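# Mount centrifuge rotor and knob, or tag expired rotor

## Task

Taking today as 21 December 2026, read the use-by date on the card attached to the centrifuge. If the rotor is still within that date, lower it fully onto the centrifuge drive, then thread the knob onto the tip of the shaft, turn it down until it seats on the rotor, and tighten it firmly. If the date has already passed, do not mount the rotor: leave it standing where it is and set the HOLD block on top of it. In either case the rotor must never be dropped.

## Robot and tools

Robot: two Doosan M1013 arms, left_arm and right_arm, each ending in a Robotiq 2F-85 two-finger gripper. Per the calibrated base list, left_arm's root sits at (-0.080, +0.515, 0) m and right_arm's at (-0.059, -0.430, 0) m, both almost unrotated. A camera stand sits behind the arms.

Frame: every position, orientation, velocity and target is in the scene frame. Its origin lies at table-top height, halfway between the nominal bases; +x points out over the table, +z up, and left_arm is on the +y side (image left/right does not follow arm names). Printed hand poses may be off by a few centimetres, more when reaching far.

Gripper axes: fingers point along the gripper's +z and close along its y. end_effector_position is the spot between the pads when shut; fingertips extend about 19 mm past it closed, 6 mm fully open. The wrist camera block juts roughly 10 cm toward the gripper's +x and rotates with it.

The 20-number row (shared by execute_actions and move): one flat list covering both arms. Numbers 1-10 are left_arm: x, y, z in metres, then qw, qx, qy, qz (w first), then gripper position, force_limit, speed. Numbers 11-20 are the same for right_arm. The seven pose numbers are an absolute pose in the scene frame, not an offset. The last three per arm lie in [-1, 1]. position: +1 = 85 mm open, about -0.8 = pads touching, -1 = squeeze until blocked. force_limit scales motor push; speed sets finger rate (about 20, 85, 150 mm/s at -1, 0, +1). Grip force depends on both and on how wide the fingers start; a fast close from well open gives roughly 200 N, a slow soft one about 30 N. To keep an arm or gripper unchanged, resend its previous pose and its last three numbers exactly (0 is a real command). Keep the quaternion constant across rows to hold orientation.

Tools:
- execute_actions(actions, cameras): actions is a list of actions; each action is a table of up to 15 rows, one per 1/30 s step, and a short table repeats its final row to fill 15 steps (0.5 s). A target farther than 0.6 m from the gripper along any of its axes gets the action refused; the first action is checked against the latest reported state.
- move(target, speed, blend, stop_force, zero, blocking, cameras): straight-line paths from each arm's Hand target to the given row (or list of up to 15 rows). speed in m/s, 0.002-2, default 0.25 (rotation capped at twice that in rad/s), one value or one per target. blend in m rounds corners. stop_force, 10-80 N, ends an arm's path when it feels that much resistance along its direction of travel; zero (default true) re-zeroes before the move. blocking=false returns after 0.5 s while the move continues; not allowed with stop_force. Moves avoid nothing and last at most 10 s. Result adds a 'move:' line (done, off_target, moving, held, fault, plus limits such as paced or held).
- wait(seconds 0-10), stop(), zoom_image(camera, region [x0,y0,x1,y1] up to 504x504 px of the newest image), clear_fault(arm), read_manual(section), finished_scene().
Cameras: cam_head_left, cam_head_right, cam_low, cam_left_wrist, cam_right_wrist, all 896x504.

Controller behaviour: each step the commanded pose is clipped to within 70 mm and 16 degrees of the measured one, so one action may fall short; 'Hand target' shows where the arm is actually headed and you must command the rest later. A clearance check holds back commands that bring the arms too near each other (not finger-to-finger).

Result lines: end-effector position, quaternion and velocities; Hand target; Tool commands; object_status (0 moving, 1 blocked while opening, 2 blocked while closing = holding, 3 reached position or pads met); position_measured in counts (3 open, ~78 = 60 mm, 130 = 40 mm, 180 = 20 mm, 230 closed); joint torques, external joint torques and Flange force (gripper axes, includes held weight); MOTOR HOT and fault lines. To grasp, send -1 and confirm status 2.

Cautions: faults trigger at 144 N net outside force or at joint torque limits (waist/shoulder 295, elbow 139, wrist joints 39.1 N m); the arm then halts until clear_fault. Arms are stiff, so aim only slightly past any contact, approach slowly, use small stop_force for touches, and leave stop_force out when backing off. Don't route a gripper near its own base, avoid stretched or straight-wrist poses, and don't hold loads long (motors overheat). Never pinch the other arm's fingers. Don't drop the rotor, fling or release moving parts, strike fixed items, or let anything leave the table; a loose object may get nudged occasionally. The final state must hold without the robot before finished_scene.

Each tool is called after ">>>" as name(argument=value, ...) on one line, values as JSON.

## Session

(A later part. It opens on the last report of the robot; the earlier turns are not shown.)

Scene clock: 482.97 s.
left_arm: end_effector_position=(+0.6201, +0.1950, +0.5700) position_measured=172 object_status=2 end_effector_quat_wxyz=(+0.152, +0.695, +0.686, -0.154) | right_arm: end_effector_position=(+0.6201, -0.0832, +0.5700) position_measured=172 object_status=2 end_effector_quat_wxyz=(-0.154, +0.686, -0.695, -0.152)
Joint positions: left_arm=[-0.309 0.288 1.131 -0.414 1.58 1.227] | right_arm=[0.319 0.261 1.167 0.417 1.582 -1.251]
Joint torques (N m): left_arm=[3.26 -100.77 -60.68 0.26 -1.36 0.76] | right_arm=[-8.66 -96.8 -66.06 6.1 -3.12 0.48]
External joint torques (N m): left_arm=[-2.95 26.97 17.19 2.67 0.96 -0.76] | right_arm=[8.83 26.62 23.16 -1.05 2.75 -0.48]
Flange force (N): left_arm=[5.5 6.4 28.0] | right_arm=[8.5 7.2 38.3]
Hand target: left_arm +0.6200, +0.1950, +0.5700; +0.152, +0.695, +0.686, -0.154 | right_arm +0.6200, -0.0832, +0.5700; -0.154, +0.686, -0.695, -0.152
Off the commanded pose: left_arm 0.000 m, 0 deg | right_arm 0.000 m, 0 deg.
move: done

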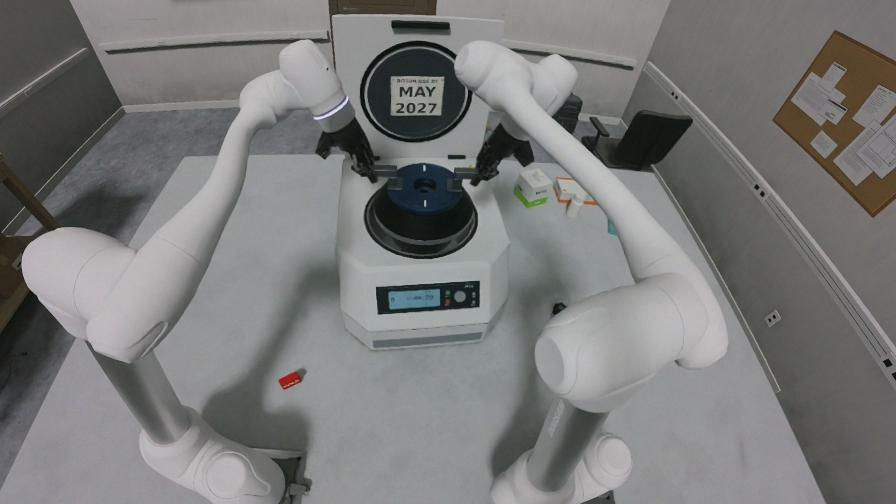

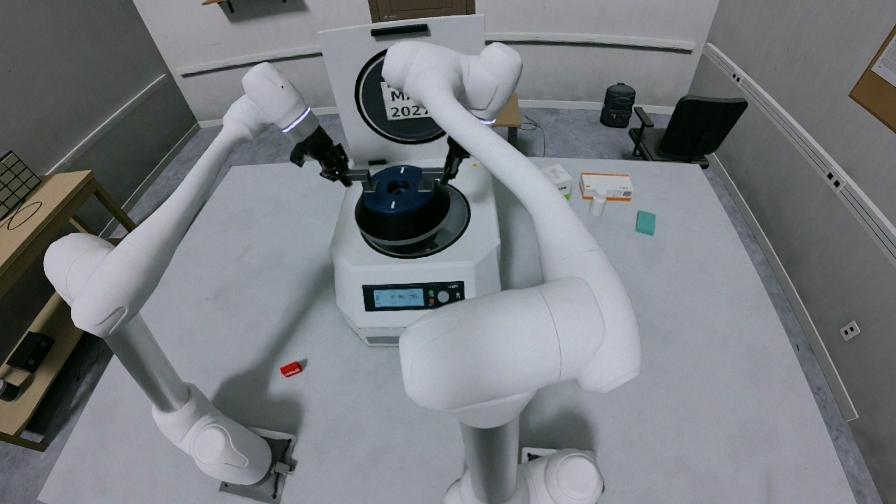

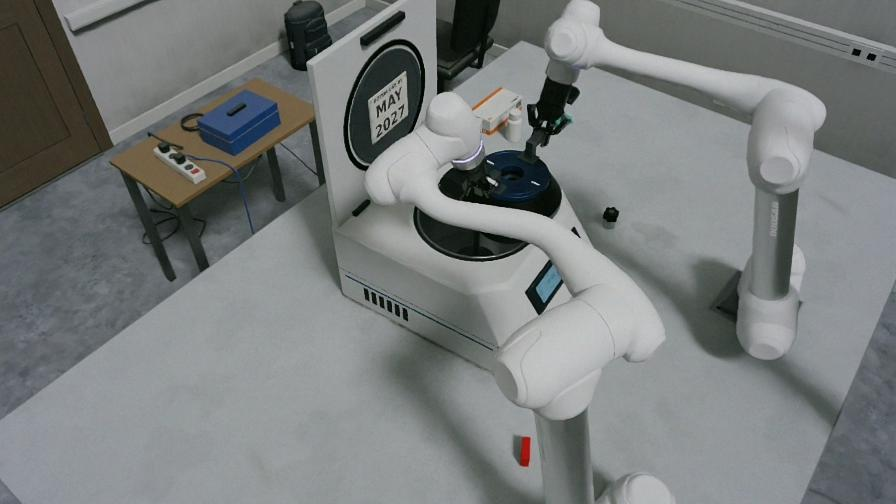

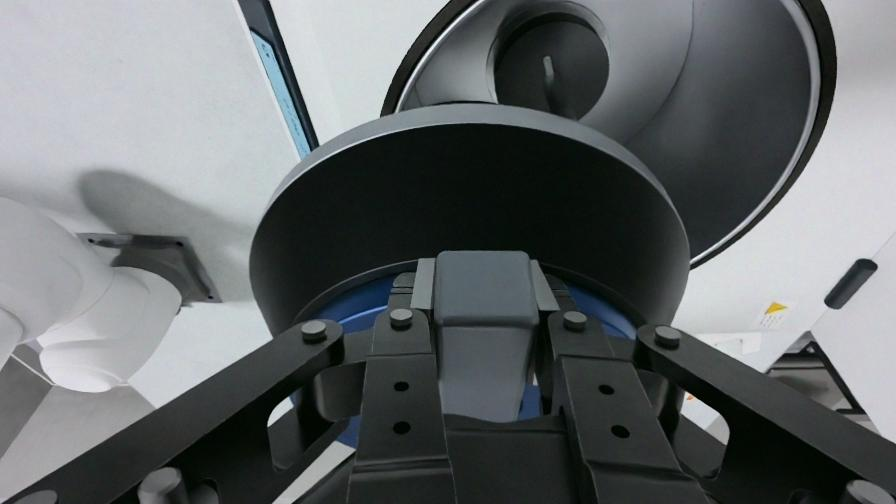

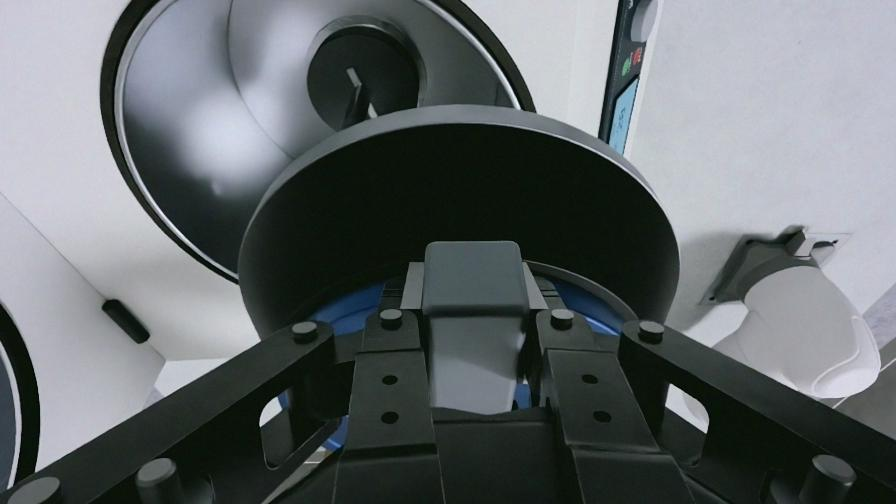

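>>> move(target=[[0.7357,0.1960,0.57,0.1519,0.6951,0.6856,-0.1541,-0.98,0.7,-1,0.7357,-0.0822,0.57,-0.1541,0.6856,-0.6951,-0.1519,-0.98,0.7,-1],[0.7357,0.1960,0.505,0.1519,0.6951,0.6856,-0.1541,-0.98,0.7,-1,0.7357,-0.0822,0.505,-0.1541,0.6856,-0.6951,-0.1519,-0.98,0.7,-1]], speed=0.06)

>>> move(target=[0.7357,0.1960,0.473,0.1519,0.6951,0.6856,-0.1541,-0.98,0.7,-1,0.7357,-0.0822,0.473,-0.1541,0.6856,-0.6951,-0.1519,-0.98,0.7,-1], speed=0.02)

>>> move(target=[0.7357,0.1960,0.469,0.1519,0.6951,0.6856,-0.1541,-0.98,0.7,-1,0.7357,-0.0822,0.469,-0.1541,0.6856,-0.6951,-0.1519,-0.98,0.7,-1], speed=0.015)

Scene clock: 499.63 s.
left_arm: end_effector_position=(+0.7357, +0.1960, +0.5051) position_measured=172 object_status=2 end_effector_quat_wxyz=(+0.152, +0.695, +0.686, -0.154) | right_arm: end_effector_position=(+0.7357, -0.0822, +0.5051) position_measured=172 object_status=2 end_effector_quat_wxyz=(-0.154, +0.686, -0.695, -0.152)
Joint positions: left_arm=[-0.264 0.478 0.979 -0.42 1.564 1.284] | right_arm=[0.282 0.446 1.026 0.422 1.555 -1.303]
Joint torques (N m): left_arm=[-1.64 -120.34 -60.12 -1.46 -0.65 0.53] | right_arm=[-3.11 -119.51 -65.79 8.18 -2.23 0.55]
External joint torques (N m): left_arm=[1.64 27.85 16.6 4.37 0.33 -0.53] | right_arm=[3.34 31.66 23.26 -3.17 1.93 -0.55]
Flange force (N): left_arm=[11.6 5.9 25.8] | right_arm=[15.1 4.4 36.4]
Hand target: left_arm +0.7357, +0.1960, +0.5050; +0.152, +0.695, +0.686, -0.154 | right_arm +0.7357, -0.0822, +0.5050; -0.154, +0.686, -0.695, -0.152
Off the commanded pose: left_arm 0.000 m, 0 deg | right_arm 0.000 m, 0 deg.
move: done

Scene clock: 501.50 s.
left_arm: end_effector_position=(+0.7357, +0.1960, +0.4730) position_measured=172 object_status=2 end_effector_quat_wxyz=(+0.152, +0.695, +0.686, -0.154) | right_arm: end_effector_position=(+0.7357, -0.0822, +0.4730) position_measured=172 object_status=2 end_effector_quat_wxyz=(-0.154, +0.686, -0.695, -0.152)
Joint positions: left_arm=[-0.264 0.473 1.044 -0.421 1.509 1.308] | right_arm=[0.282 0.442 1.09 0.423 1.501 -1.327]
Joint torques (N m): left_arm=[-0.14 -120.43 -60.46 -0.98 -1.03 0.65] | right_arm=[-4.26 -118.42 -65.77 7.88 -2.58 0.46]
External joint torques (N m): left_arm=[0.22 28.15 16.82 3.91 0.74 -0.66] | right_arm=[4.55 30.16 22.77 -2.83 2.31 -0.46]
Flange force (N): left_arm=[10.0 5.9 26.2] | right_arm=[13.3 5.4 35.0]
Hand target: left_arm +0.7357, +0.1960, +0.4730; +0.152, +0.695, +0.686, -0.154 | right_arm +0.7357, -0.0822, +0.4730; -0.154, +0.686, -0.695, -0.152
Off the commanded pose: left_arm 0.000 m, 0 deg | right_arm 0.000 m, 0 deg.
move: done

Scene clock: 502.20 s.
left_arm: end_effector_position=(+0.7357, +0.1960, +0.4690) position_measured=172 object_status=2 end_effector_quat_wxyz=(+0.152, +0.695, +0.686, -0.154) | right_arm: end_effector_position=(+0.7357, -0.0822, +0.4691) position_measured=172 object_status=2 end_effector_quat_wxyz=(-0.154, +0.686, -0.695, -0.152)
Joint positions: left_arm=[-0.264 0.472 1.052 -0.421 1.502 1.311] | right_arm=[0.282 0.442 1.097 0.423 1.495 -1.33]
Joint torques (N m): left_arm=[1.49 -115.51 -59.62 0.07 -3.21 1.02] | right_arm=[-0.43 -103.16 -58.35 6.83 -4.58 0.01]
External joint torques (N m): left_arm=[-2.07 23.63 15.97 2.82 2.92 -1.02] | right_arm=[0.69 15.3 15.46 -1.8 4.31 -0.01]
Flange force (N): left_arm=[7.0 1.5 21.9] | right_arm=[12.4 9.5 17.2]
Hand target: left_arm +0.7357, +0.1960, +0.4690; +0.152, +0.695, +0.686, -0.154 | right_arm +0.7357, -0.0822, +0.4690; -0.154, +0.686, -0.695, -0.152
Off the commanded pose: left_arm 0.000 m, 0 deg | right_arm 0.000 m, 0 deg.
move: done

>>> move(target=[[0.7348,0.1958,0.469,0.1519,0.6951,0.6856,-0.1541,-0.98,0.7,-1,0.7348,-0.0824,0.469,-0.1541,0.6856,-0.6951,-0.1519,-0.98,0.7,-1],[0.7348,0.1958,0.465,0.1519,0.6951,0.6856,-0.1541,-0.98,0.7,-1,0.7348,-0.0824,0.465,-0.1541,0.6856,-0.6951,-0.1519,-0.98,0.7,-1]], speed=0.015)

>>> move(target=[[0.7343,0.1956,0.44,0.1519,0.6951,0.6856,-0.1541,-0.98,0.7,-1,0.7343,-0.0826,0.44,-0.1541,0.6856,-0.6951,-0.1519,-0.98,0.7,-1],[0.734,0.1954,0.40,0.1519,0.6951,0.6856,-0.1541,-0.98,0.7,-1,0.734,-0.0828,0.40,-0.1541,0.6856,-0.6951,-0.1519,-0.98,0.7,-1],[0.7338,0.1952,0.352,0.1519,0.6951,0.6856,-0.1541,-0.98,0.7,-1,0.7338,-0.083,0.352,-0.1541,0.6856,-0.6951,-0.1519,-0.98,0.7,-1]], speed=0.03, blend=[0.002,0.002,0])

Scene clock: 506.93 s.
left_arm: end_effector_position=(+0.7348, +0.1958, +0.4650) position_measured=172 object_status=2 end_effector_quat_wxyz=(+0.152, +0.695, +0.686, -0.154) | right_arm: end_effector_position=(+0.7348, -0.0824, +0.4650) position_measured=172 object_status=2 end_effector_quat_wxyz=(-0.154, +0.686, -0.695, -0.152)
Joint positions: left_arm=[-0.265 0.471 1.062 -0.421 1.495 1.314] | right_arm=[0.282 0.44 1.107 0.423 1.487 -1.334]
Joint torques (N m): left_arm=[3.47 -123.1 -64.2 -0.3 -2.95 0.99] | right_arm=[-2.3 -110.13 -62.84 7.57 -4.53 0.05]
External joint torques (N m): left_arm=[-3.37 30.97 20.36 3.25 2.65 -0.99] | right_arm=[2.53 22.1 19.6 -2.5 4.25 -0.05]
Flange force (N): left_arm=[8.7 2.2 30.2] | right_arm=[13.2 8.8 25.0]
Hand target: left_arm +0.7348, +0.1958, +0.4650; +0.152, +0.695, +0.686, -0.154 | right_arm +0.7348, -0.0824, +0.4650; -0.154, +0.686, -0.695, -0.152
Off the commanded pose: left_arm 0.000 m, 0 deg | right_arm 0.000 m, 0 deg.
move: done

Scene clock: 510.97 s.
left_arm: end_effector_position=(+0.7338, +0.1952, +0.3520) position_measured=172 object_status=2 end_effector_quat_wxyz=(+0.152, +0.695, +0.686, -0.154) | right_arm: end_effector_position=(+0.7338, -0.0830, +0.3520) position_measured=172 object_status=2 end_effector_quat_wxyz=(-0.154, +0.686, -0.695, -0.152)
Joint positions: left_arm=[-0.266 0.481 1.249 -0.435 1.315 1.396] | right_arm=[0.282 0.453 1.291 0.438 1.308 -1.417]
Joint torques (N m): left_arm=[0.25 -114.72 -60.49 -0.61 -3.77 0.85] | right_arm=[-6.41 -114.94 -66.72 7.25 -4.91 0.15]
External joint torques (N m): left_arm=[-0.17 22.82 17.82 3.48 3.58 -0.85] | right_arm=[6.65 25.93 23.84 -2.29 4.73 -0.15]
Flange force (N): left_arm=[11.3 -3.5 21.7] | right_arm=[12.1 13.2 30.7]
Hand target: left_arm +0.7338, +0.1952, +0.3520; +0.152, +0.695, +0.686, -0.154 | right_arm +0.7338, -0.0830, +0.3520; -0.154, +0.686, -0.695, -0.152
Off the commanded pose: left_arm 0.000 m, 0 deg | right_arm 0.000 m, 0 deg.
move: done

>>> move(target=[0.7330,0.1952,0.352,0.1519,0.6951,0.6856,-0.1541,-0.98,0.7,-1,0.7330,-0.083,0.352,-0.1541,0.6856,-0.6951,-0.1519,-0.98,0.7,-1], speed=0.01)

Scene clock: 513.30 s.
left_arm: end_effector_position=(+0.7330, +0.1952, +0.3520) position_measured=172 object_status=2 end_effector_quat_wxyz=(+0.152, +0.695, +0.686, -0.154) | right_arm: end_effector_position=(+0.7330, -0.0830, +0.3520) position_measured=172 object_status=2 end_effector_quat_wxyz=(-0.154, +0.686, -0.695, -0.152)
Joint positions: left_arm=[-0.266 0.48 1.251 -0.435 1.314 1.396] | right_arm=[0.282 0.452 1.293 0.438 1.308 -1.417]
Joint torques (N m): left_arm=[1.73 -119.87 -58.54 -0.3 -0.09 0.55] | right_arm=[-6.68 -119.88 -65.47 7.44 -1.41 0.45]
External joint torques (N m): left_arm=[-1.24 27.38 15.57 3.2 -0.11 -0.55] | right_arm=[6.89 31.28 22.68 -2.49 1.23 -0.45]
Flange force (N): left_arm=[8.5 5.9 27.4] | right_arm=[10.5 5.0 37.5]
Hand target: left_arm +0.7330, +0.1952, +0.3520; +0.152, +0.695, +0.686, -0.154 | right_arm +0.7330, -0.0830, +0.3520; -0.154, +0.686, -0.695, -0.152
Off the commanded pose: left_arm 0.000 m, 0 deg | right_arm 0.000 m, 0 deg.
move: done

>>> move(target=[[0.7502,0.1942,0.352,0.1423,0.7357,0.6418,-0.1631,-0.98,0.7,-1,0.7164,-0.0820,0.352,-0.1631,0.6418,-0.7357,-0.1423,-0.98,0.7,-1],[0.7672,0.1911,0.352,0.1320,0.7735,0.5957,-0.1715,-0.98,0.7,-1,0.6999,-0.0789,0.352,-0.1715,0.5957,-0.7735,-0.1320,-0.98,0.7,-1],[0.7836,0.1860,0.352,0.1213,0.8085,0.5473,-0.1792,-0.98,0.7,-1,0.6839,-0.0738,0.352,-0.1792,0.5473,-0.8085,-0.1213,-0.98,0.7,-1],[0.7998,0.1786,0.352,0.1097,0.8417,0.4948,-0.1866,-0.98,0.7,-1,0.6679,-0.0664,0.352,-0.1866,0.4948,-0.8417,-0.1097,-0.98,0.7,-1],[0.8123,0.1710,0.352,0.0998,0.8664,0.4501,-0.1920,-0.98,0.7,-1,0.6555,-0.0588,0.352,-0.1920,0.4501,-0.8664,-0.0998,-0.98,0.7,-1],[0.8123,0.1710,0.331,0.0998,0.8664,0.4501,-0.1920,-0.98,0.7,-1,0.6555,-0.0588,0.331,-0.1920,0.4501,-0.8664,-0.0998,-0.98,0.7,-1]], speed=0.04, blend=[0.004,0.004,0.004,0.004,0,0])

>>> move(target=[0.8123,0.1710,0.3288,0.0998,0.8664,0.4501,-0.1920,-0.98,0.7,-1,0.6555,-0.0588,0.3288,-0.1920,0.4501,-0.8664,-0.0998,-0.98,0.7,-1], speed=0.015)

Scene clock: 531.97 s.
left_arm: end_effector_position=(+0.8123, +0.1710, +0.3310) position_measured=172 object_status=2 end_effector_quat_wxyz=(+0.100, +0.866, +0.450, -0.192) | right_arm: end_effector_position=(+0.6555, -0.0588, +0.3310) position_measured=172 object_status=2 end_effector_quat_wxyz=(+0.192, -0.450, +0.866, +0.100)
Joint positions: left_arm=[-0.27 0.775 0.802 -0.415 1.702 1.873] | right_arm=[0.396 0.265 1.593 0.304 0.941 -0.746]
Joint torques (N m): left_arm=[1.39 -144.36 -58.58 -0.75 -0.04 -0.2] | right_arm=[1.08 -101.54 -65.06 6.84 -2.65 -0.42]
External joint torques (N m): left_arm=[-1.97 26.62 15.45 3.7 0.38 0.2] | right_arm=[-0.91 31.57 22.61 -2.23 1.81 0.42]
Flange force (N): left_arm=[10.1 -1.2 25.7] | right_arm=[13.2 -2.4 36.9]
Hand target: left_arm +0.8123, +0.1710, +0.3310; +0.100, +0.866, +0.450, -0.192 | right_arm +0.6555, -0.0588, +0.3310; +0.192, -0.450, +0.866, +0.100
Off the commanded pose: left_arm 0.000 m, 0 deg | right_arm 0.000 m, 0 deg.
move: done

Scene clock: 532.67 s.
left_arm: end_effector_position=(+0.8123, +0.1710, +0.3290) position_measured=172 object_status=2 end_effector_quat_wxyz=(+0.100, +0.866, +0.450, -0.192) | right_arm: end_effector_position=(+0.6555, -0.0588, +0.3290) position_measured=172 object_status=2 end_effector_quat_wxyz=(+0.192, -0.450, +0.866, +0.100)
Joint positions: left_arm=[-0.27 0.775 0.806 -0.415 1.699 1.875] | right_arm=[0.396 0.266 1.595 0.304 0.937 -0.747]
Joint torques (N m): left_arm=[-1.77 -116.47 -41.49 1.81 0.04 -0.17] | right_arm=[8.07 -69.94 -45.15 6.78 -1.54 -0.3]
External joint torques (N m): left_arm=[1.47 -0.54 -1.29 1.13 0.29 0.17] | right_arm=[-7.88 -0.07 2.85 -2.18 0.72 0.3]
Flange force (N): left_arm=[1.9 3.3 -3.7] | right_arm=[9.7 -5.3 -3.0]
Hand target: left_arm +0.8123, +0.1710, +0.3288; +0.100, +0.866, +0.450, -0.192 | right_arm +0.6555, -0.0588, +0.3288; +0.192, -0.450, +0.866, +0.100
Off the commanded pose: left_arm 0.000 m, 0 deg | right_arm 0.000 m, 0 deg.
move: done

>>> move(target=[[0.7998,0.1786,0.3286,0.1097,0.8417,0.4948,-0.1866,-0.98,0.7,-1,0.6679,-0.0664,0.3286,-0.1866,0.4948,-0.8417,-0.1097,-0.98,0.7,-1],[0.7836,0.1860,0.3286,0.1213,0.8085,0.5473,-0.1792,-0.98,0.7,-1,0.6839,-0.0738,0.3286,-0.1792,0.5473,-0.8085,-0.1213,-0.98,0.7,-1],[0.7672,0.1911,0.3286,0.1320,0.7735,0.5957,-0.1715,-0.98,0.7,-1,0.6999,-0.0789,0.3286,-0.1715,0.5957,-0.7735,-0.1320,-0.98,0.7,-1],[0.7502,0.1942,0.3286,0.1423,0.7357,0.6418,-0.1631,-0.98,0.7,-1,0.7164,-0.0820,0.3286,-0.1631,0.6418,-0.7357,-0.1423,-0.98,0.7,-1]], speed=0.03, blend=[0.004,0.004,0.004,0])

>>> move(target=[[0.7330,0.1952,0.3286,0.1519,0.6951,0.6856,-0.1541,-0.98,0.7,-1,0.7330,-0.083,0.3286,-0.1541,0.6856,-0.6951,-0.1519,-0.98,0.7,-1],[0.7158,0.1942,0.3286,0.1611,0.6520,0.7267,-0.1445,-0.98,0.7,-1,0.7497,-0.0820,0.3286,-0.1445,0.7267,-0.6520,-0.1611,-0.98,0.7,-1]], speed=0.03, blend=[0.004,0])

>>> move(target=[[0.6989,0.1911,0.3286,0.1696,0.6064,0.7651,-0.1344,-0.98,0.7,-1,0.7662,-0.0789,0.3286,-0.1344,0.7651,-0.6064,-0.1696,-0.98,0.7,-1],[0.6825,0.1860,0.3286,0.1775,0.5585,0.8008,-0.1238,-0.98,0.7,-1,0.7822,-0.0738,0.3286,-0.1238,0.8008,-0.5585,-0.1775,-0.98,0.7,-1]], speed=0.03, blend=[0.004,0])

>>> move(target=[0.6668,0.1789,0.3286,0.1847,0.5087,0.8334,-0.1127,-0.98,0.7,-1,0.7974,-0.0667,0.3286,-0.1127,0.8334,-0.5087,-0.1847,-0.98,0.7,-1], speed=0.03)

Scene clock: 548.83 s.
left_arm: end_effector_position=(+0.7502, +0.1942, +0.3286) position_measured=172 object_status=2 end_effector_quat_wxyz=(+0.142, +0.736, +0.642, -0.163) | right_arm: end_effector_position=(+0.7164, -0.0820, +0.3286) position_measured=172 object_status=2 end_effector_quat_wxyz=(+0.163, -0.642, +0.736, +0.142)
Joint positions: left_arm=[-0.258 0.54 1.2 -0.443 1.36 1.52] | right_arm=[0.294 0.412 1.395 0.435 1.196 -1.32]
Joint torques (N m): left_arm=[-13.53 -73.99 -30.99 1.09 -2.55 0.51] | right_arm=[-1.24 -65.43 -35.35 3.14 -3.02 0.18]
External joint torques (N m): left_arm=[13.92 -23.25 -11.45 1.74 2.49 -0.51] | right_arm=[1.5 -19.2 -7.06 1.7 2.75 -0.18]
Flange force (N): left_arm=[4.2 -3.9 -31.3] | right_arm=[-3.7 11.5 -20.3]
Hand target: left_arm +0.7502, +0.1942, +0.3286; +0.142, +0.736, +0.642, -0.163 | right_arm +0.7164, -0.0820, +0.3286; +0.163, -0.642, +0.736, +0.142
Off the commanded pose: left_arm 0.000 m, 0 deg | right_arm 0.000 m, 0 deg.
move: done

Scene clock: 553.17 s.
left_arm: end_effector_position=(+0.7158, +0.1942, +0.3286) position_measured=172 object_status=2 end_effector_quat_wxyz=(+0.161, +0.652, +0.727, -0.145) | right_arm: end_effector_position=(+0.7497, -0.0820, +0.3286) position_measured=172 object_status=2 end_effector_quat_wxyz=(-0.145, +0.727, -0.652, -0.161)
Joint positions: left_arm=[-0.279 0.437 1.358 -0.431 1.2 1.298] | right_arm=[0.275 0.51 1.247 0.444 1.351 -1.541]
Joint torques (N m): left_arm=[-9.26 -66.85 -31.06 2.17 -2.02 0.75] | right_arm=[-1.98 -73.94 -35.44 3.01 -3.42 0.53]
External joint torques (N m): left_arm=[9.39 -20.3 -11.21 0.73 1.71 -0.75] | right_arm=[2.19 -19.5 -7 1.93 3.38 -0.53]
Flange force (N): left_arm=[0.3 0.4 -28.0] | right_arm=[-6.9 11.9 -18.6]
Hand target: left_arm +0.7158, +0.1942, +0.3286; +0.161, +0.652, +0.727, -0.144 | right_arm +0.7497, -0.0820, +0.3286; -0.144, +0.727, -0.652, -0.161
Off the commanded pose: left_arm 0.000 m, 0 deg | right_arm 0.000 m, 0 deg.
move: done

Scene clock: 557.53 s.
left_arm: end_effector_position=(+0.6825, +0.1860, +0.3286) position_measured=172 object_status=2 end_effector_quat_wxyz=(+0.177, +0.558, +0.801, -0.124) | right_arm: end_effector_position=(+0.7822, -0.0738, +0.3286) position_measured=172 object_status=2 end_effector_quat_wxyz=(-0.124, +0.801, -0.558, -0.178)
Joint positions: left_arm=[-0.322 0.348 1.486 -0.385 1.053 1.031] | right_arm=[0.276 0.62 1.071 0.434 1.513 -1.733]
Joint torques (N m): left_arm=[1.65 -63 -30.19 5.24 -0.69 0.94] | right_arm=[-8.38 -81.5 -36.6 1.25 -5.4 0.81]
External joint torques (N m): left_arm=[-1.51 -15.45 -11.9 -2.14 0.11 -0.94] | right_arm=[8.73 -22.92 -6.25 3.8 5.58 -0.81]
Flange force (N): left_arm=[-11.9 -0.2 -18.3] | right_arm=[-16.4 16.7 -16.3]
Hand target: left_arm +0.6825, +0.1860, +0.3286; +0.177, +0.558, +0.801, -0.124 | right_arm +0.7822, -0.0738, +0.3286; -0.124, +0.801, -0.558, -0.177
Off the commanded pose: left_arm 0.000 m, 0 deg | right_arm 0.000 m, 0 deg.
move: done

Scene clock: 559.87 s.
left_arm: end_effector_position=(+0.6668, +0.1789, +0.3286) position_measured=172 object_status=2 end_effector_quat_wxyz=(+0.185, +0.509, +0.833, -0.113) | right_arm: end_effector_position=(+0.7974, -0.0667, +0.3286) position_measured=172 object_status=2 end_effector_quat_wxyz=(-0.113, +0.833, -0.509, -0.185)
Joint positions: left_arm=[-0.352 0.311 1.537 -0.344 0.988 0.876] | right_arm=[0.283 0.679 0.972 0.423 1.597 -1.821]
Joint torques (N m): left_arm=[5.14 -63.4 -29.69 6.28 0.53 1.12] | right_arm=[-9.91 -82.58 -36.73 0.96 -6.7 0.89]
External joint torques (N m): left_arm=[-4.85 -11.54 -12.51 -3 -1.26 -1.13] | right_arm=[10.28 -26.91 -6.27 4.12 6.96 -0.89]
Flange force (N): left_arm=[-17.3 -0.3 -12.4] | right_arm=[-20.9 21.2 -16.7]
Hand target: left_arm +0.6668, +0.1789, +0.3286; +0.185, +0.509, +0.833, -0.113 | right_arm +0.7974, -0.0667, +0.3286; -0.113, +0.833, -0.509, -0.185
Off the commanded pose: left_arm 0.000 m, 0 deg | right_arm 0.000 m, 0 deg.
move: done

>>> move(target=[[0.6670,0.1785,0.335,0.1847,0.5087,0.8334,-0.1127,-0.98,0.7,-1,0.7972,-0.0663,0.335,-0.1127,0.8334,-0.5087,-0.1847,-0.98,0.7,-1],[0.6827,0.1857,0.335,0.1775,0.5585,0.8008,-0.1238,-0.98,0.7,-1,0.7820,-0.0735,0.335,-0.1238,0.8008,-0.5585,-0.1775,-0.98,0.7,-1]], speed=0.03)

>>> move(target=[[0.6990,0.1909,0.335,0.1696,0.6064,0.7651,-0.1344,-0.98,0.7,-1,0.7661,-0.0787,0.335,-0.1344,0.7651,-0.6064,-0.1696,-0.98,0.7,-1],[0.7158,0.1942,0.335,0.1611,0.6520,0.7267,-0.1445,-0.98,0.7,-1,0.7497,-0.0820,0.335,-0.1445,0.7267,-0.6520,-0.1611,-0.98,0.7,-1]], speed=0.03, blend=[0.004,0])

>>> move(target=[[0.7330,0.1952,0.335,0.1519,0.6951,0.6856,-0.1541,-0.98,0.7,-1,0.7330,-0.083,0.335,-0.1541,0.6856,-0.6951,-0.1519,-0.98,0.7,-1],[0.7465,0.1946,0.335,0.1444,0.7273,0.6514,-0.1612,-0.98,0.7,-1,0.7199,-0.0824,0.335,-0.1612,0.6514,-0.7273,-0.1444,-0.98,0.7,-1],[0.7465,0.1946,0.3305,0.1444,0.7273,0.6514,-0.1612,-0.98,0.7,-1,0.7199,-0.0824,0.3305,-0.1612,0.6514,-0.7273,-0.1444,-0.98,0.7,-1]], speed=0.03, blend=[0.004,0,0])

>>> move(target=[0.7465,0.1946,0.3287,0.1444,0.7273,0.6514,-0.1612,-0.98,0.7,-1,0.7199,-0.0824,0.3287,-0.1612,0.6514,-0.7273,-0.1444,-0.98,0.7,-1], speed=0.01)

Scene clock: 569.87 s.
left_arm: end_effector_position=(+0.6827, +0.1857, +0.3350) position_measured=172 object_status=2 end_effector_quat_wxyz=(+0.178, +0.558, +0.801, -0.124) | right_arm: end_effector_position=(+0.7820, -0.0735, +0.3350) position_measured=172 object_status=2 end_effector_quat_wxyz=(-0.124, +0.801, -0.558, -0.178)
Joint positions: left_arm=[-0.322 0.346 1.477 -0.382 1.063 1.026] | right_arm=[0.277 0.619 1.062 0.433 1.523 -1.728]
Joint torques (N m): left_arm=[-6.3 -105.57 -60.41 -1.14 -2.5 0.95] | right_arm=[1.07 -134.62 -65.14 9.89 -1.32 0.79]
External joint torques (N m): left_arm=[7.03 25.68 17.75 4.31 1.91 -0.95] | right_arm=[-0.78 31.31 22.7 -4.88 1.5 -0.79]
Flange force (N): left_arm=[15.2 7.6 23.8] | right_arm=[17.6 10.1 33.4]
Hand target: left_arm +0.6827, +0.1857, +0.3350; +0.177, +0.558, +0.801, -0.124 | right_arm +0.7820, -0.0735, +0.3350; -0.124, +0.801, -0.558, -0.177
Off the commanded pose: left_arm 0.000 m, 0 deg | right_arm 0.000 m, 0 deg.
move: done

Scene clock: 574.20 s.
left_arm: end_effector_position=(+0.7158, +0.1942, +0.3350) position_measured=172 object_status=2 end_effector_quat_wxyz=(+0.161, +0.652, +0.727, -0.145) | right_arm: end_effector_position=(+0.7497, -0.0820, +0.3350) position_measured=172 object_status=2 end_effector_quat_wxyz=(-0.145, +0.727, -0.652, -0.161)
Joint positions: left_arm=[-0.279 0.435 1.35 -0.429 1.21 1.293] | right_arm=[0.275 0.508 1.238 0.443 1.361 -1.536]
Joint torques (N m): left_arm=[1.66 -115.54 -57.47 0.19 0.02 0.76] | right_arm=[-8.3 -125.3 -65.31 7.04 -1.39 0.62]
External joint torques (N m): left_arm=[-1.36 27.69 14.95 2.73 -0.33 -0.76] | right_arm=[8.67 30.94 22.53 -2.06 1.35 -0.62]
Flange force (N): left_arm=[6.4 7.6 28.5] | right_arm=[8.8 6.6 37.7]
Hand target: left_arm +0.7158, +0.1942, +0.3350; +0.161, +0.652, +0.727, -0.144 | right_arm +0.7497, -0.0820, +0.3350; -0.144, +0.727, -0.652, -0.161
Off the commanded pose: left_arm 0.000 m, 0 deg | right_arm 0.000 m, 0 deg.
move: done

Scene clock: 578.33 s.
left_arm: end_effector_position=(+0.7465, +0.1946, +0.3305) position_measured=172 object_status=2 end_effector_quat_wxyz=(+0.144, +0.727, +0.651, -0.161) | right_arm: end_effector_position=(+0.7199, -0.0824, +0.3306) position_measured=172 object_status=2 end_effector_quat_wxyz=(-0.161, +0.651, -0.727, -0.144)
Joint positions: left_arm=[-0.26 0.528 1.216 -0.442 1.345 1.496] | right_arm=[0.291 0.421 1.378 0.436 1.215 -1.344]
Joint torques (N m): left_arm=[-0.17 -123.41 -58.58 -0.97 0.12 0.52] | right_arm=[-3.68 -116.93 -66 7.87 -1.76 0.42]
External joint torques (N m): left_arm=[-0.09 26.81 15.85 3.8 -0.21 -0.52] | right_arm=[3.98 30.28 22.95 -2.95 1.49 -0.42]
Flange force (N): left_arm=[10.9 3.6 26.6] | right_arm=[14.1 5.3 35.6]
Hand target: left_arm +0.7465, +0.1946, +0.3305; +0.144, +0.727, +0.651, -0.161 | right_arm +0.7199, -0.0824, +0.3305; +0.161, -0.651, +0.727, +0.144
Off the commanded pose: left_arm 0.000 m, 0 deg | right_arm 0.000 m, 0 deg.
move: done

Scene clock: 579.03 s.
left_arm: end_effector_position=(+0.7465, +0.1946, +0.3289) position_measured=172 object_status=2 end_effector_quat_wxyz=(+0.145, +0.727, +0.651, -0.161) | right_arm: end_effector_position=(+0.7199, -0.0824, +0.3289) position_measured=172 object_status=2 end_effector_quat_wxyz=(-0.161, +0.651, -0.727, -0.144)
Joint positions: left_arm=[-0.26 0.528 1.218 -0.442 1.342 1.498] | right_arm=[0.291 0.421 1.38 0.437 1.212 -1.345]
Joint torques (N m): left_arm=[-6.48 -89.1 -39.43 1.18 -1.78 0.48] | right_arm=[0.24 -79.19 -43.11 4.96 -2.9 0.28]
External joint torques (N m): left_arm=[6.77 -7.09 -3.18 1.67 1.68 -0.48] | right_arm=[-0.04 -6.26 0.61 -0.1 2.64 -0.28]
Flange force (N): left_arm=[3.4 -0.4 -12.1] | right_arm=[2.6 8.4 -7.1]
Hand target: left_arm +0.7465, +0.1946, +0.3287; +0.144, +0.727, +0.651, -0.161 | right_arm +0.7199, -0.0824, +0.3287; +0.161, -0.651, +0.727, +0.144
Off the commanded pose: left_arm 0.000 m, 0 deg | right_arm 0.000 m, 0 deg.
move: done

>>> move(target=[[0.7465,0.1946,0.34,0.1444,0.7273,0.6514,-0.1612,-0.98,0.7,-1,0.7199,-0.0824,0.34,-0.1612,0.6514,-0.7273,-0.1444,-0.98,0.7,-1],[0.7485,0.1950,0.43,0.1444,0.7273,0.6514,-0.1612,-0.98,0.7,-1,0.7219,-0.0820,0.43,-0.1612,0.6514,-0.7273,-0.1444,-0.98,0.7,-1],[0.7490,0.1954,0.50,0.1444,0.7273,0.6514,-0.1612,-0.98,0.7,-1,0.7224,-0.0816,0.50,-0.1612,0.6514,-0.7273,-0.1444,-0.98,0.7,-1]], speed=0.06)

>>> move(target=[[0.7490,0.1954,0.57,0.1444,0.7273,0.6514,-0.1612,-0.98,0.7,-1,0.7224,-0.0816,0.57,-0.1612,0.6514,-0.7273,-0.1444,-0.98,0.7,-1],[0.6333,0.1954,0.57,0.1444,0.7273,0.6514,-0.1612,-0.98,0.7,-1,0.6067,-0.0816,0.57,-0.1612,0.6514,-0.7273,-0.1444,-0.98,0.7,-1]], speed=0.08, blend=[0.01,0], cameras=["all"])

>>> zoom_image(camera="cam_right_wrist", region=[200, 0, 500, 150])

>>> zoom_image(camera="cam_left_wrist", region=[450, 0, 750, 150])

Scene clock: 589.77 s.
left_arm: end_effector_position=(+0.7490, +0.1954, +0.4999) position_measured=172 object_status=2 end_effector_quat_wxyz=(+0.144, +0.727, +0.651, -0.161) | right_arm: end_effector_position=(+0.7224, -0.0816, +0.4999) position_measured=172 object_status=2 end_effector_quat_wxyz=(-0.161, +0.651, -0.727, -0.144)
Joint positions: left_arm=[-0.258 0.525 0.916 -0.431 1.621 1.37] | right_arm=[0.291 0.402 1.1 0.409 1.486 -1.219]
Joint torques (N m): left_arm=[-2.93 -124.52 -59.92 -1.91 -0.54 0.52] | right_arm=[-2.34 -114.75 -66.64 8.66 -2.64 0.44]
External joint torques (N m): left_arm=[3.56 27.02 16.29 4.83 0.32 -0.52] | right_arm=[2.56 30.91 23.8 -3.65 2.25 -0.44]
Flange force (N): left_arm=[14.4 4.2 24.4] | right_arm=[16.2 4.7 35.9]
Hand target: left_arm +0.7490, +0.1954, +0.5000; +0.144, +0.727, +0.651, -0.161 | right_arm +0.7224, -0.0816, +0.5000; +0.161, -0.651, +0.727, +0.144
Off the commanded pose: left_arm 0.000 m, 0 deg | right_arm 0.000 m, 0 deg.
move: done

Scene clock: 592.40 s.
left_arm: end_effector_position=(+0.6334, +0.1954, +0.5700) position_measured=172 object_status=2 end_effector_quat_wxyz=(+0.144, +0.727, +0.651, -0.161) | right_arm: end_effector_position=(+0.6068, -0.0816, +0.5700) position_measured=172 object_status=2 end_effector_quat_wxyz=(-0.161, +0.651, -0.727, -0.144)
Joint positions: left_arm=[-0.299 0.331 1.073 -0.428 1.637 1.317] | right_arm=[0.332 0.221 1.217 0.401 1.529 -1.156]
Joint torques (N m): left_arm=[3.88 -104.39 -60.63 0.06 -1.29 0.71] | right_arm=[-8.2 -93.5 -66.29 6.13 -3.04 0.23]
External joint torques (N m): left_arm=[-3.44 26.72 17.29 2.83 0.97 -0.71] | right_arm=[8.36 27.31 23.32 -1.1 2.58 -0.23]
Flange force (N): left_arm=[6.4 5.2 28.3] | right_arm=[8.0 5.9 38.4]
Hand target: left_arm +0.6333, +0.1954, +0.5700; +0.144, +0.727, +0.651, -0.161 | right_arm +0.6067, -0.0816, +0.5700; +0.161, -0.651, +0.727, +0.144
Off the commanded pose: left_arm 0.000 m, 0 deg | right_arm 0.000 m, 0 deg.
move: done

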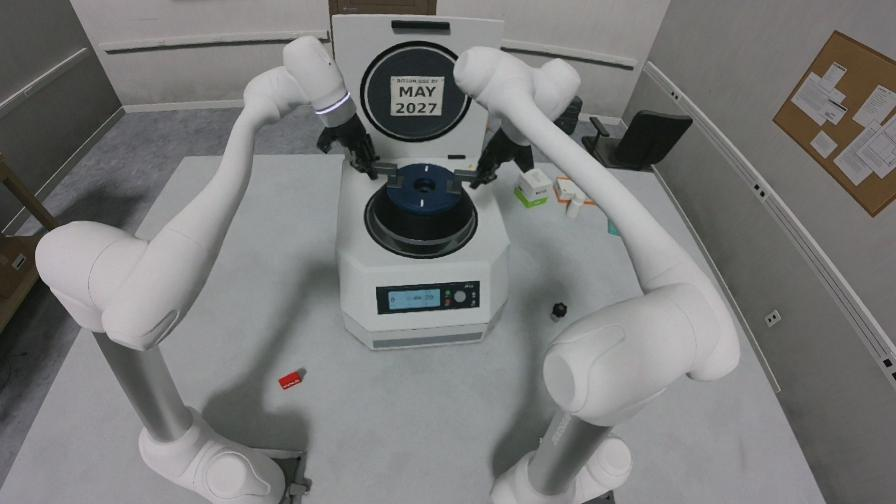

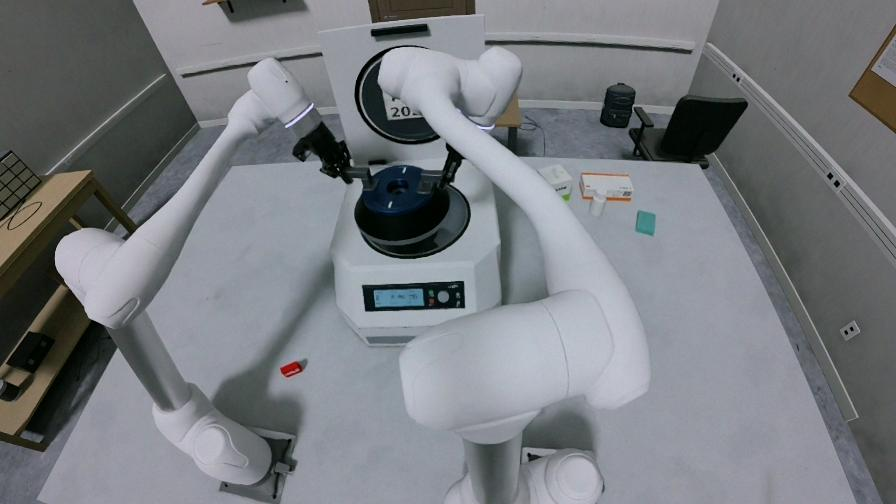

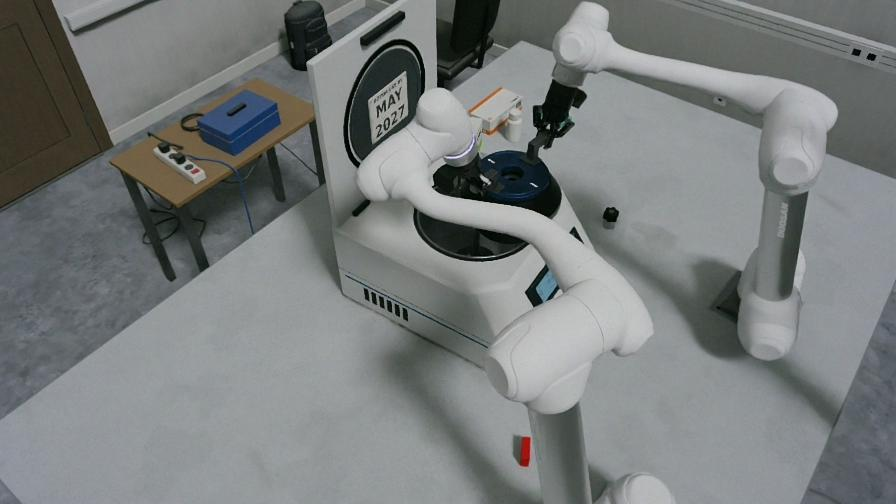

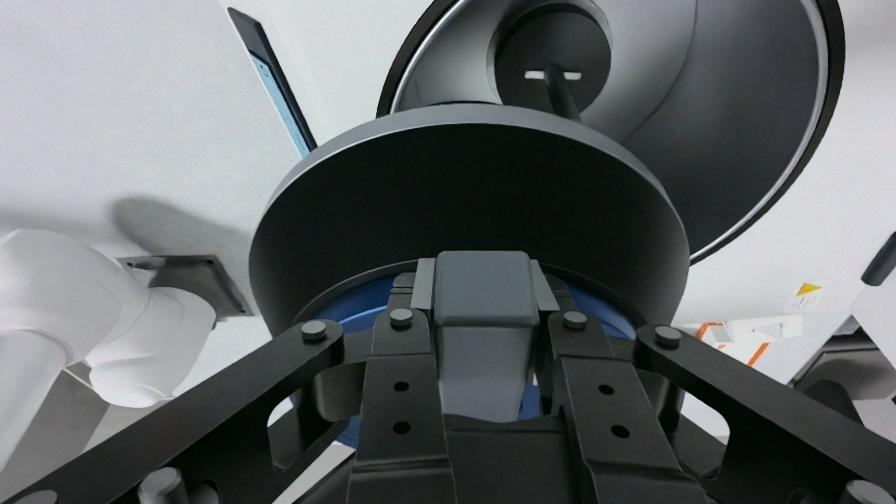

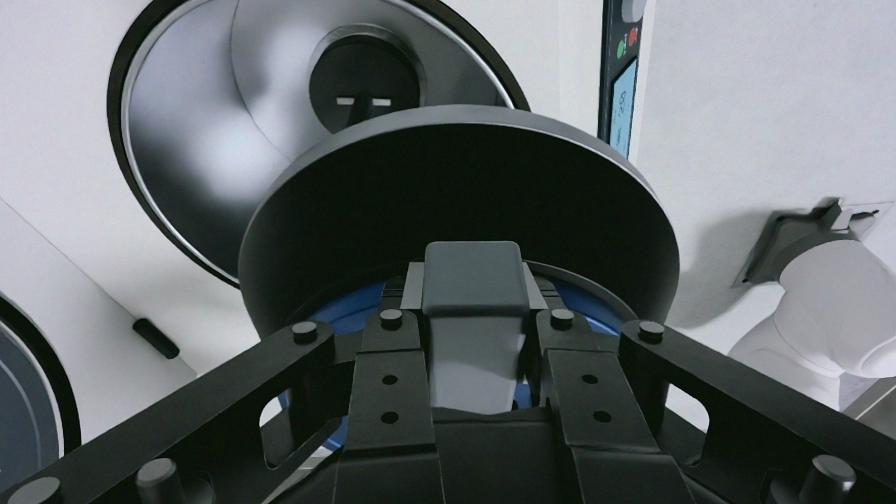

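Scaled by 1.680.

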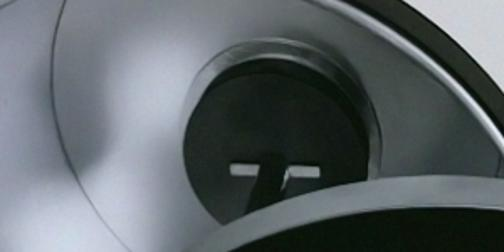

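Scaled by 1.680.

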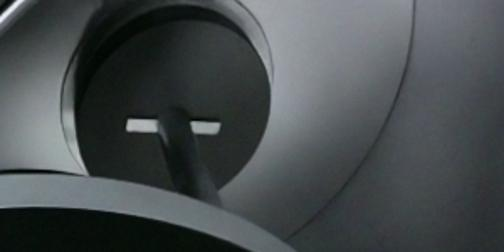

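>>> zoom_image(camera="cam_right_wrist", region=[325, 80, 405, 125])

>>> zoom_image(camera="cam_left_wrist", region=[510, 50, 600, 100])

>>> zoom_image(camera="cam_low", region=[450, 225, 510, 260])

Scaled by 6.300.

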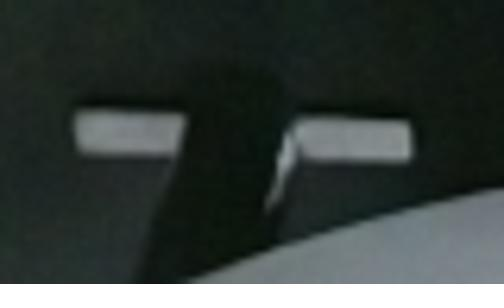

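Scaled by 5.600.

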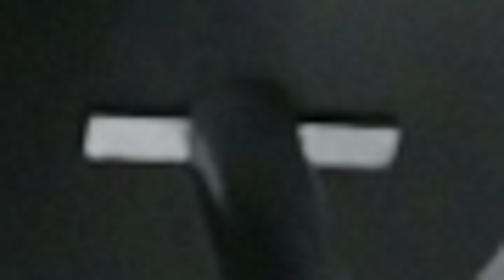

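Scaled by 8.400.

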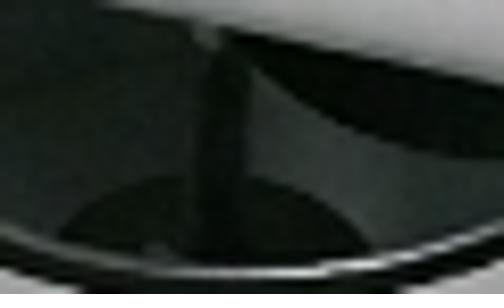

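>>> move(target=[[0.7529,0.1949,0.57,0.1421,0.7362,0.6411,-0.1632,-0.98,0.7,-1,0.7185,-0.0811,0.57,-0.1632,0.6411,-0.7362,-0.1421,-0.98,0.7,-1],[0.7526,0.1949,0.505,0.1421,0.7362,0.6411,-0.1632,-0.98,0.7,-1,0.7182,-0.0811,0.505,-0.1632,0.6411,-0.7362,-0.1421,-0.98,0.7,-1],[0.7524,0.1948,0.472,0.1421,0.7362,0.6411,-0.1632,-0.98,0.7,-1,0.7180,-0.0812,0.472,-0.1632,0.6411,-0.7362,-0.1421,-0.98,0.7,-1]], speed=[0.08,0.06,0.02])

>>> move(target=[0.7522,0.1947,0.4675,0.1421,0.7362,0.6411,-0.1632,-0.98,0.7,-1,0.7178,-0.0813,0.4675,-0.1632,0.6411,-0.7362,-0.1421,-0.98,0.7,-1], speed=0.015)

Scene clock: 617.27 s.
left_arm: end_effector_position=(+0.7524, +0.1948, +0.4720) position_measured=172 object_status=2 end_effector_quat_wxyz=(+0.142, +0.736, +0.641, -0.163) | right_arm: end_effector_position=(+0.7180, -0.0812, +0.4720) position_measured=172 object_status=2 end_effector_quat_wxyz=(+0.163, -0.641, +0.736, +0.142)
Joint positions: left_arm=[-0.257 0.533 0.954 -0.432 1.591 1.415] | right_arm=[0.295 0.387 1.171 0.407 1.422 -1.213]
Joint torques (N m): left_arm=[-5.29 -125.36 -59.98 -2.7 -0.74 0.48] | right_arm=[1.14 -114.1 -66.88 9.39 -2.63 0.37]
External joint torques (N m): left_arm=[5.79 28.16 16.69 5.59 0.56 -0.48] | right_arm=[-0.91 30.91 23.55 -4.34 2.23 -0.37]
Flange force (N): left_arm=[17.0 5.5 23.4] | right_arm=[18.8 1.8 33.5]
Hand target: left_arm +0.7524, +0.1948, +0.4720; +0.142, +0.736, +0.641, -0.163 | right_arm +0.7180, -0.0812, +0.4720; +0.163, -0.641, +0.736, +0.142
Off the commanded pose: left_arm 0.000 m, 0 deg | right_arm 0.000 m, 0 deg.
move: done

Scene clock: 617.97 s.
left_arm: end_effector_position=(+0.7522, +0.1947, +0.4675) position_measured=172 object_status=2 end_effector_quat_wxyz=(+0.142, +0.736, +0.641, -0.163) | right_arm: end_effector_position=(+0.7178, -0.0813, +0.4676) position_measured=172 object_status=2 end_effector_quat_wxyz=(+0.163, -0.641, +0.736, +0.142)
Joint positions: left_arm=[-0.257 0.532 0.964 -0.432 1.583 1.419] | right_arm=[0.295 0.387 1.18 0.407 1.414 -1.216]
Joint torques (N m): left_arm=[-3.09 -128.43 -64.37 -2.53 -3.14 0.78] | right_arm=[3.94 -104.32 -64.26 9.17 -5.06 -0.03]
External joint torques (N m): left_arm=[3.59 30.89 20.94 5.42 2.98 -0.78] | right_arm=[-3.78 21.71 21.07 -4.15 4.66 0.03]
Flange force (N): left_arm=[17.5 0.2 27.4] | right_arm=[21.9 7.6 22.4]
Hand target: left_arm +0.7522, +0.1947, +0.4675; +0.142, +0.736, +0.641, -0.163 | right_arm +0.7178, -0.0813, +0.4675; +0.163, -0.641, +0.736, +0.142
Off the commanded pose: left_arm 0.000 m, 0 deg | right_arm 0.000 m, 0 deg.
move: done

>>> move(target=[[0.7515,0.1946,0.4665,0.1421,0.7362,0.6411,-0.1632,-0.98,0.7,-1,0.7171,-0.0814,0.4665,-0.1632,0.6411,-0.7362,-0.1421,-0.98,0.7,-1],[0.7512,0.1945,0.44,0.1421,0.7362,0.6411,-0.1632,-0.98,0.7,-1,0.7168,-0.0815,0.44,-0.1632,0.6411,-0.7362,-0.1421,-0.98,0.7,-1]], speed=0.02)

>>> move(target=[[0.7508,0.1943,0.40,0.1421,0.7362,0.6411,-0.1632,-0.98,0.7,-1,0.7164,-0.0817,0.40,-0.1632,0.6411,-0.7362,-0.1421,-0.98,0.7,-1],[0.7504,0.1941,0.332,0.1421,0.7362,0.6411,-0.1632,-0.98,0.7,-1,0.7160,-0.0819,0.332,-0.1632,0.6411,-0.7362,-0.1421,-0.98,0.7,-1]], speed=0.03, blend=[0.002,0])

>>> move(target=[0.7504,0.1941,0.3287,0.1421,0.7362,0.6411,-0.1632,-0.98,0.7,-1,0.7160,-0.0819,0.3287,-0.1632,0.6411,-0.7362,-0.1421,-0.98,0.7,-1], speed=0.01)

Scene clock: 623.23 s.
left_arm: end_effector_position=(+0.7512, +0.1945, +0.4400) position_measured=172 object_status=2 end_effector_quat_wxyz=(+0.142, +0.736, +0.641, -0.163) | right_arm: end_effector_position=(+0.7168, -0.0815, +0.4400) position_measured=172 object_status=2 end_effector_quat_wxyz=(+0.163, -0.641, +0.736, +0.142)
Joint positions: left_arm=[-0.258 0.527 1.02 -0.432 1.536 1.44] | right_arm=[0.295 0.386 1.23 0.411 1.369 -1.236]
Joint torques (N m): left_arm=[-0.79 -126.11 -61.72 -1.63 -1.76 0.61] | right_arm=[-0.39 -109.72 -65.84 8.55 -3.63 0.12]
External joint torques (N m): left_arm=[0.99 29.49 18.41 4.5 1.6 -0.61] | right_arm=[0.6 26.7 22.43 -3.52 3.26 -0.13]
Flange force (N): left_arm=[13.1 3.5 26.6] | right_arm=[17.2 5.7 29.6]
Hand target: left_arm +0.7512, +0.1945, +0.4400; +0.142, +0.736, +0.641, -0.163 | right_arm +0.7168, -0.0815, +0.4400; +0.163, -0.641, +0.736, +0.142
Off the commanded pose: left_arm 0.000 m, 0 deg | right_arm 0.000 m, 0 deg.
move: done

Scene clock: 627.10 s.
left_arm: end_effector_position=(+0.7504, +0.1941, +0.3320) position_measured=172 object_status=2 end_effector_quat_wxyz=(+0.142, +0.736, +0.641, -0.163) | right_arm: end_effector_position=(+0.7160, -0.0819, +0.3320) position_measured=172 object_status=2 end_effector_quat_wxyz=(+0.163, -0.641, +0.736, +0.142)
Joint positions: left_arm=[-0.258 0.54 1.194 -0.442 1.366 1.519] | right_arm=[0.294 0.41 1.392 0.433 1.2 -1.315]
Joint torques (N m): left_arm=[-2.41 -124.22 -58.4 -1.83 -0.14 0.38] | right_arm=[-0.84 -115.71 -65.83 8.68 -1.76 0.29]
External joint torques (N m): left_arm=[2.78 26.7 15.74 4.67 0.08 -0.38] | right_arm=[1.16 30.35 22.92 -3.77 1.47 -0.29]
Flange force (N): left_arm=[13.9 4.2 24.4] | right_arm=[16.6 3.4 34.2]
Hand target: left_arm +0.7504, +0.1941, +0.3320; +0.142, +0.736, +0.641, -0.163 | right_arm +0.7160, -0.0819, +0.3320; +0.163, -0.641, +0.736, +0.142
Off the commanded pose: left_arm 0.000 m, 0 deg | right_arm 0.000 m, 0 deg.
move: done

Scene clock: 627.80 s.
left_arm: end_effector_position=(+0.7504, +0.1941, +0.3287) position_measured=172 object_status=2 end_effector_quat_wxyz=(+0.142, +0.736, +0.641, -0.163) | right_arm: end_effector_position=(+0.7160, -0.0819, +0.3287) position_measured=172 object_status=2 end_effector_quat_wxyz=(+0.163, -0.641, +0.736, +0.142)
Joint positions: left_arm=[-0.258 0.541 1.199 -0.442 1.361 1.521] | right_arm=[0.294 0.411 1.396 0.434 1.195 -1.318]
Joint torques (N m): left_arm=[-2.84 -123.85 -58.26 -1.74 -0.11 0.45] | right_arm=[-1.68 -116.53 -66.01 8.45 -1.71 0.25]
External joint torques (N m): left_arm=[2.8 26.25 15.62 4.57 0.05 -0.45] | right_arm=[2.06 30.55 23.07 -3.55 1.43 -0.25]
Flange force (N): left_arm=[13.8 3.7 24.1] | right_arm=[15.8 4.0 34.9]
Hand target: left_arm +0.7504, +0.1941, +0.3287; +0.142, +0.736, +0.641, -0.163 | right_arm +0.7160, -0.0819, +0.3287; +0.163, -0.641, +0.736, +0.142
Off the commanded pose: left_arm 0.000 m, 0 deg | right_arm 0.000 m, 0 deg.
move: done

>>> move(target=[0.7504,0.1941,0.3265,0.1421,0.7362,0.6411,-0.1632,-0.98,0.7,-1,0.7160,-0.0819,0.3265,-0.1632,0.6411,-0.7362,-0.1421,-0.98,0.7,-1], speed=0.01)

>>> move(target=[0.7504,0.1941,0.325,0.1421,0.7362,0.6411,-0.1632,-0.98,0.7,-1,0.7160,-0.0819,0.325,-0.1632,0.6411,-0.7362,-0.1421,-0.98,0.7,-1], speed=0.01)

>>> move(target=[0.7504,0.1941,0.3238,0.1421,0.7362,0.6411,-0.1632,-0.98,0.7,-1,0.7160,-0.0819,0.3238,-0.1632,0.6411,-0.7362,-0.1421,-0.98,0.7,-1], speed=0.01)

Scene clock: 631.33 s.
left_arm: end_effector_position=(+0.7504, +0.1941, +0.3265) position_measured=172 object_status=2 end_effector_quat_wxyz=(+0.142, +0.736, +0.641, -0.163) | right_arm: end_effector_position=(+0.7160, -0.0819, +0.3265) position_measured=172 object_status=2 end_effector_quat_wxyz=(+0.163, -0.641, +0.736, +0.142)
Joint positions: left_arm=[-0.258 0.541 1.202 -0.443 1.358 1.523] | right_arm=[0.294 0.412 1.399 0.435 1.192 -1.319]
Joint torques (N m): left_arm=[-2.65 -123.96 -58.33 -1.75 -0.11 0.47] | right_arm=[-1.62 -116.05 -65.77 8.43 -1.7 0.26]
External joint torques (N m): left_arm=[3.01 26.7 15.89 4.57 0.05 -0.47] | right_arm=[1.87 31.39 23.31 -3.59 1.42 -0.26]
Flange force (N): left_arm=[14.2 3.7 24.5] | right_arm=[16.0 3.2 35.6]
Hand target: left_arm +0.7504, +0.1941, +0.3265; +0.142, +0.736, +0.641, -0.163 | right_arm +0.7160, -0.0819, +0.3265; +0.163, -0.641, +0.736, +0.142
Off the commanded pose: left_arm 0.000 m, 0 deg | right_arm 0.000 m, 0 deg.
move: done

Scene clock: 632.03 s.
left_arm: end_effector_position=(+0.7504, +0.1941, +0.3250) position_measured=172 object_status=2 end_effector_quat_wxyz=(+0.142, +0.736, +0.641, -0.163) | right_arm: end_effector_position=(+0.7160, -0.0819, +0.3250) position_measured=172 object_status=2 end_effector_quat_wxyz=(+0.163, -0.641, +0.736, +0.142)
Joint positions: left_arm=[-0.258 0.542 1.204 -0.443 1.356 1.524] | right_arm=[0.294 0.412 1.401 0.435 1.19 -1.32]
Joint torques (N m): left_arm=[-2.57 -123.99 -58.24 -1.68 -0.08 0.45] | right_arm=[-1.07 -115.79 -65.77 8.35 -1.7 0.31]
External joint torques (N m): left_arm=[2.43 26.53 15.79 4.49 0.04 -0.45] | right_arm=[1.42 30.11 22.94 -3.46 1.42 -0.31]
Flange force (N): left_arm=[13.6 3.6 24.7] | right_arm=[16.6 4.1 34.3]
Hand target: left_arm +0.7504, +0.1941, +0.3250; +0.142, +0.736, +0.641, -0.163 | right_arm +0.7160, -0.0819, +0.3250; +0.163, -0.641, +0.736, +0.142
Off the commanded pose: left_arm 0.000 m, 0 deg | right_arm 0.000 m, 0 deg.
move: done

Scene clock: 632.73 s.
left_arm: end_effector_position=(+0.7504, +0.1941, +0.3240) position_measured=172 object_status=2 end_effector_quat_wxyz=(+0.142, +0.736, +0.641, -0.163) | right_arm: end_effector_position=(+0.7160, -0.0819, +0.3240) position_measured=172 object_status=2 end_effector_quat_wxyz=(+0.163, -0.641, +0.736, +0.142)
Joint positions: left_arm=[-0.258 0.542 1.205 -0.443 1.354 1.525] | right_arm=[0.294 0.413 1.402 0.436 1.188 -1.321]
Joint torques (N m): left_arm=[-8.26 -87.55 -40.89 0.55 -3.85 0.48] | right_arm=[4.7 -73.06 -45.55 6.76 -5.46 0.34]
External joint torques (N m): left_arm=[7.99 -9.99 -1.59 2.25 3.8 -0.48] | right_arm=[-4.47 -11.84 3 -1.91 5.18 -0.34]
Flange force (N): left_arm=[5.3 -7.5 -15.1] | right_arm=[11.7 17.0 -15.4]
Hand target: left_arm +0.7504, +0.1941, +0.3238; +0.142, +0.736, +0.641, -0.163 | right_arm +0.7160, -0.0819, +0.3238; +0.163, -0.641, +0.736, +0.142
Off the commanded pose: left_arm 0.000 m, 0 deg | right_arm 0.000 m, 0 deg.
move: done


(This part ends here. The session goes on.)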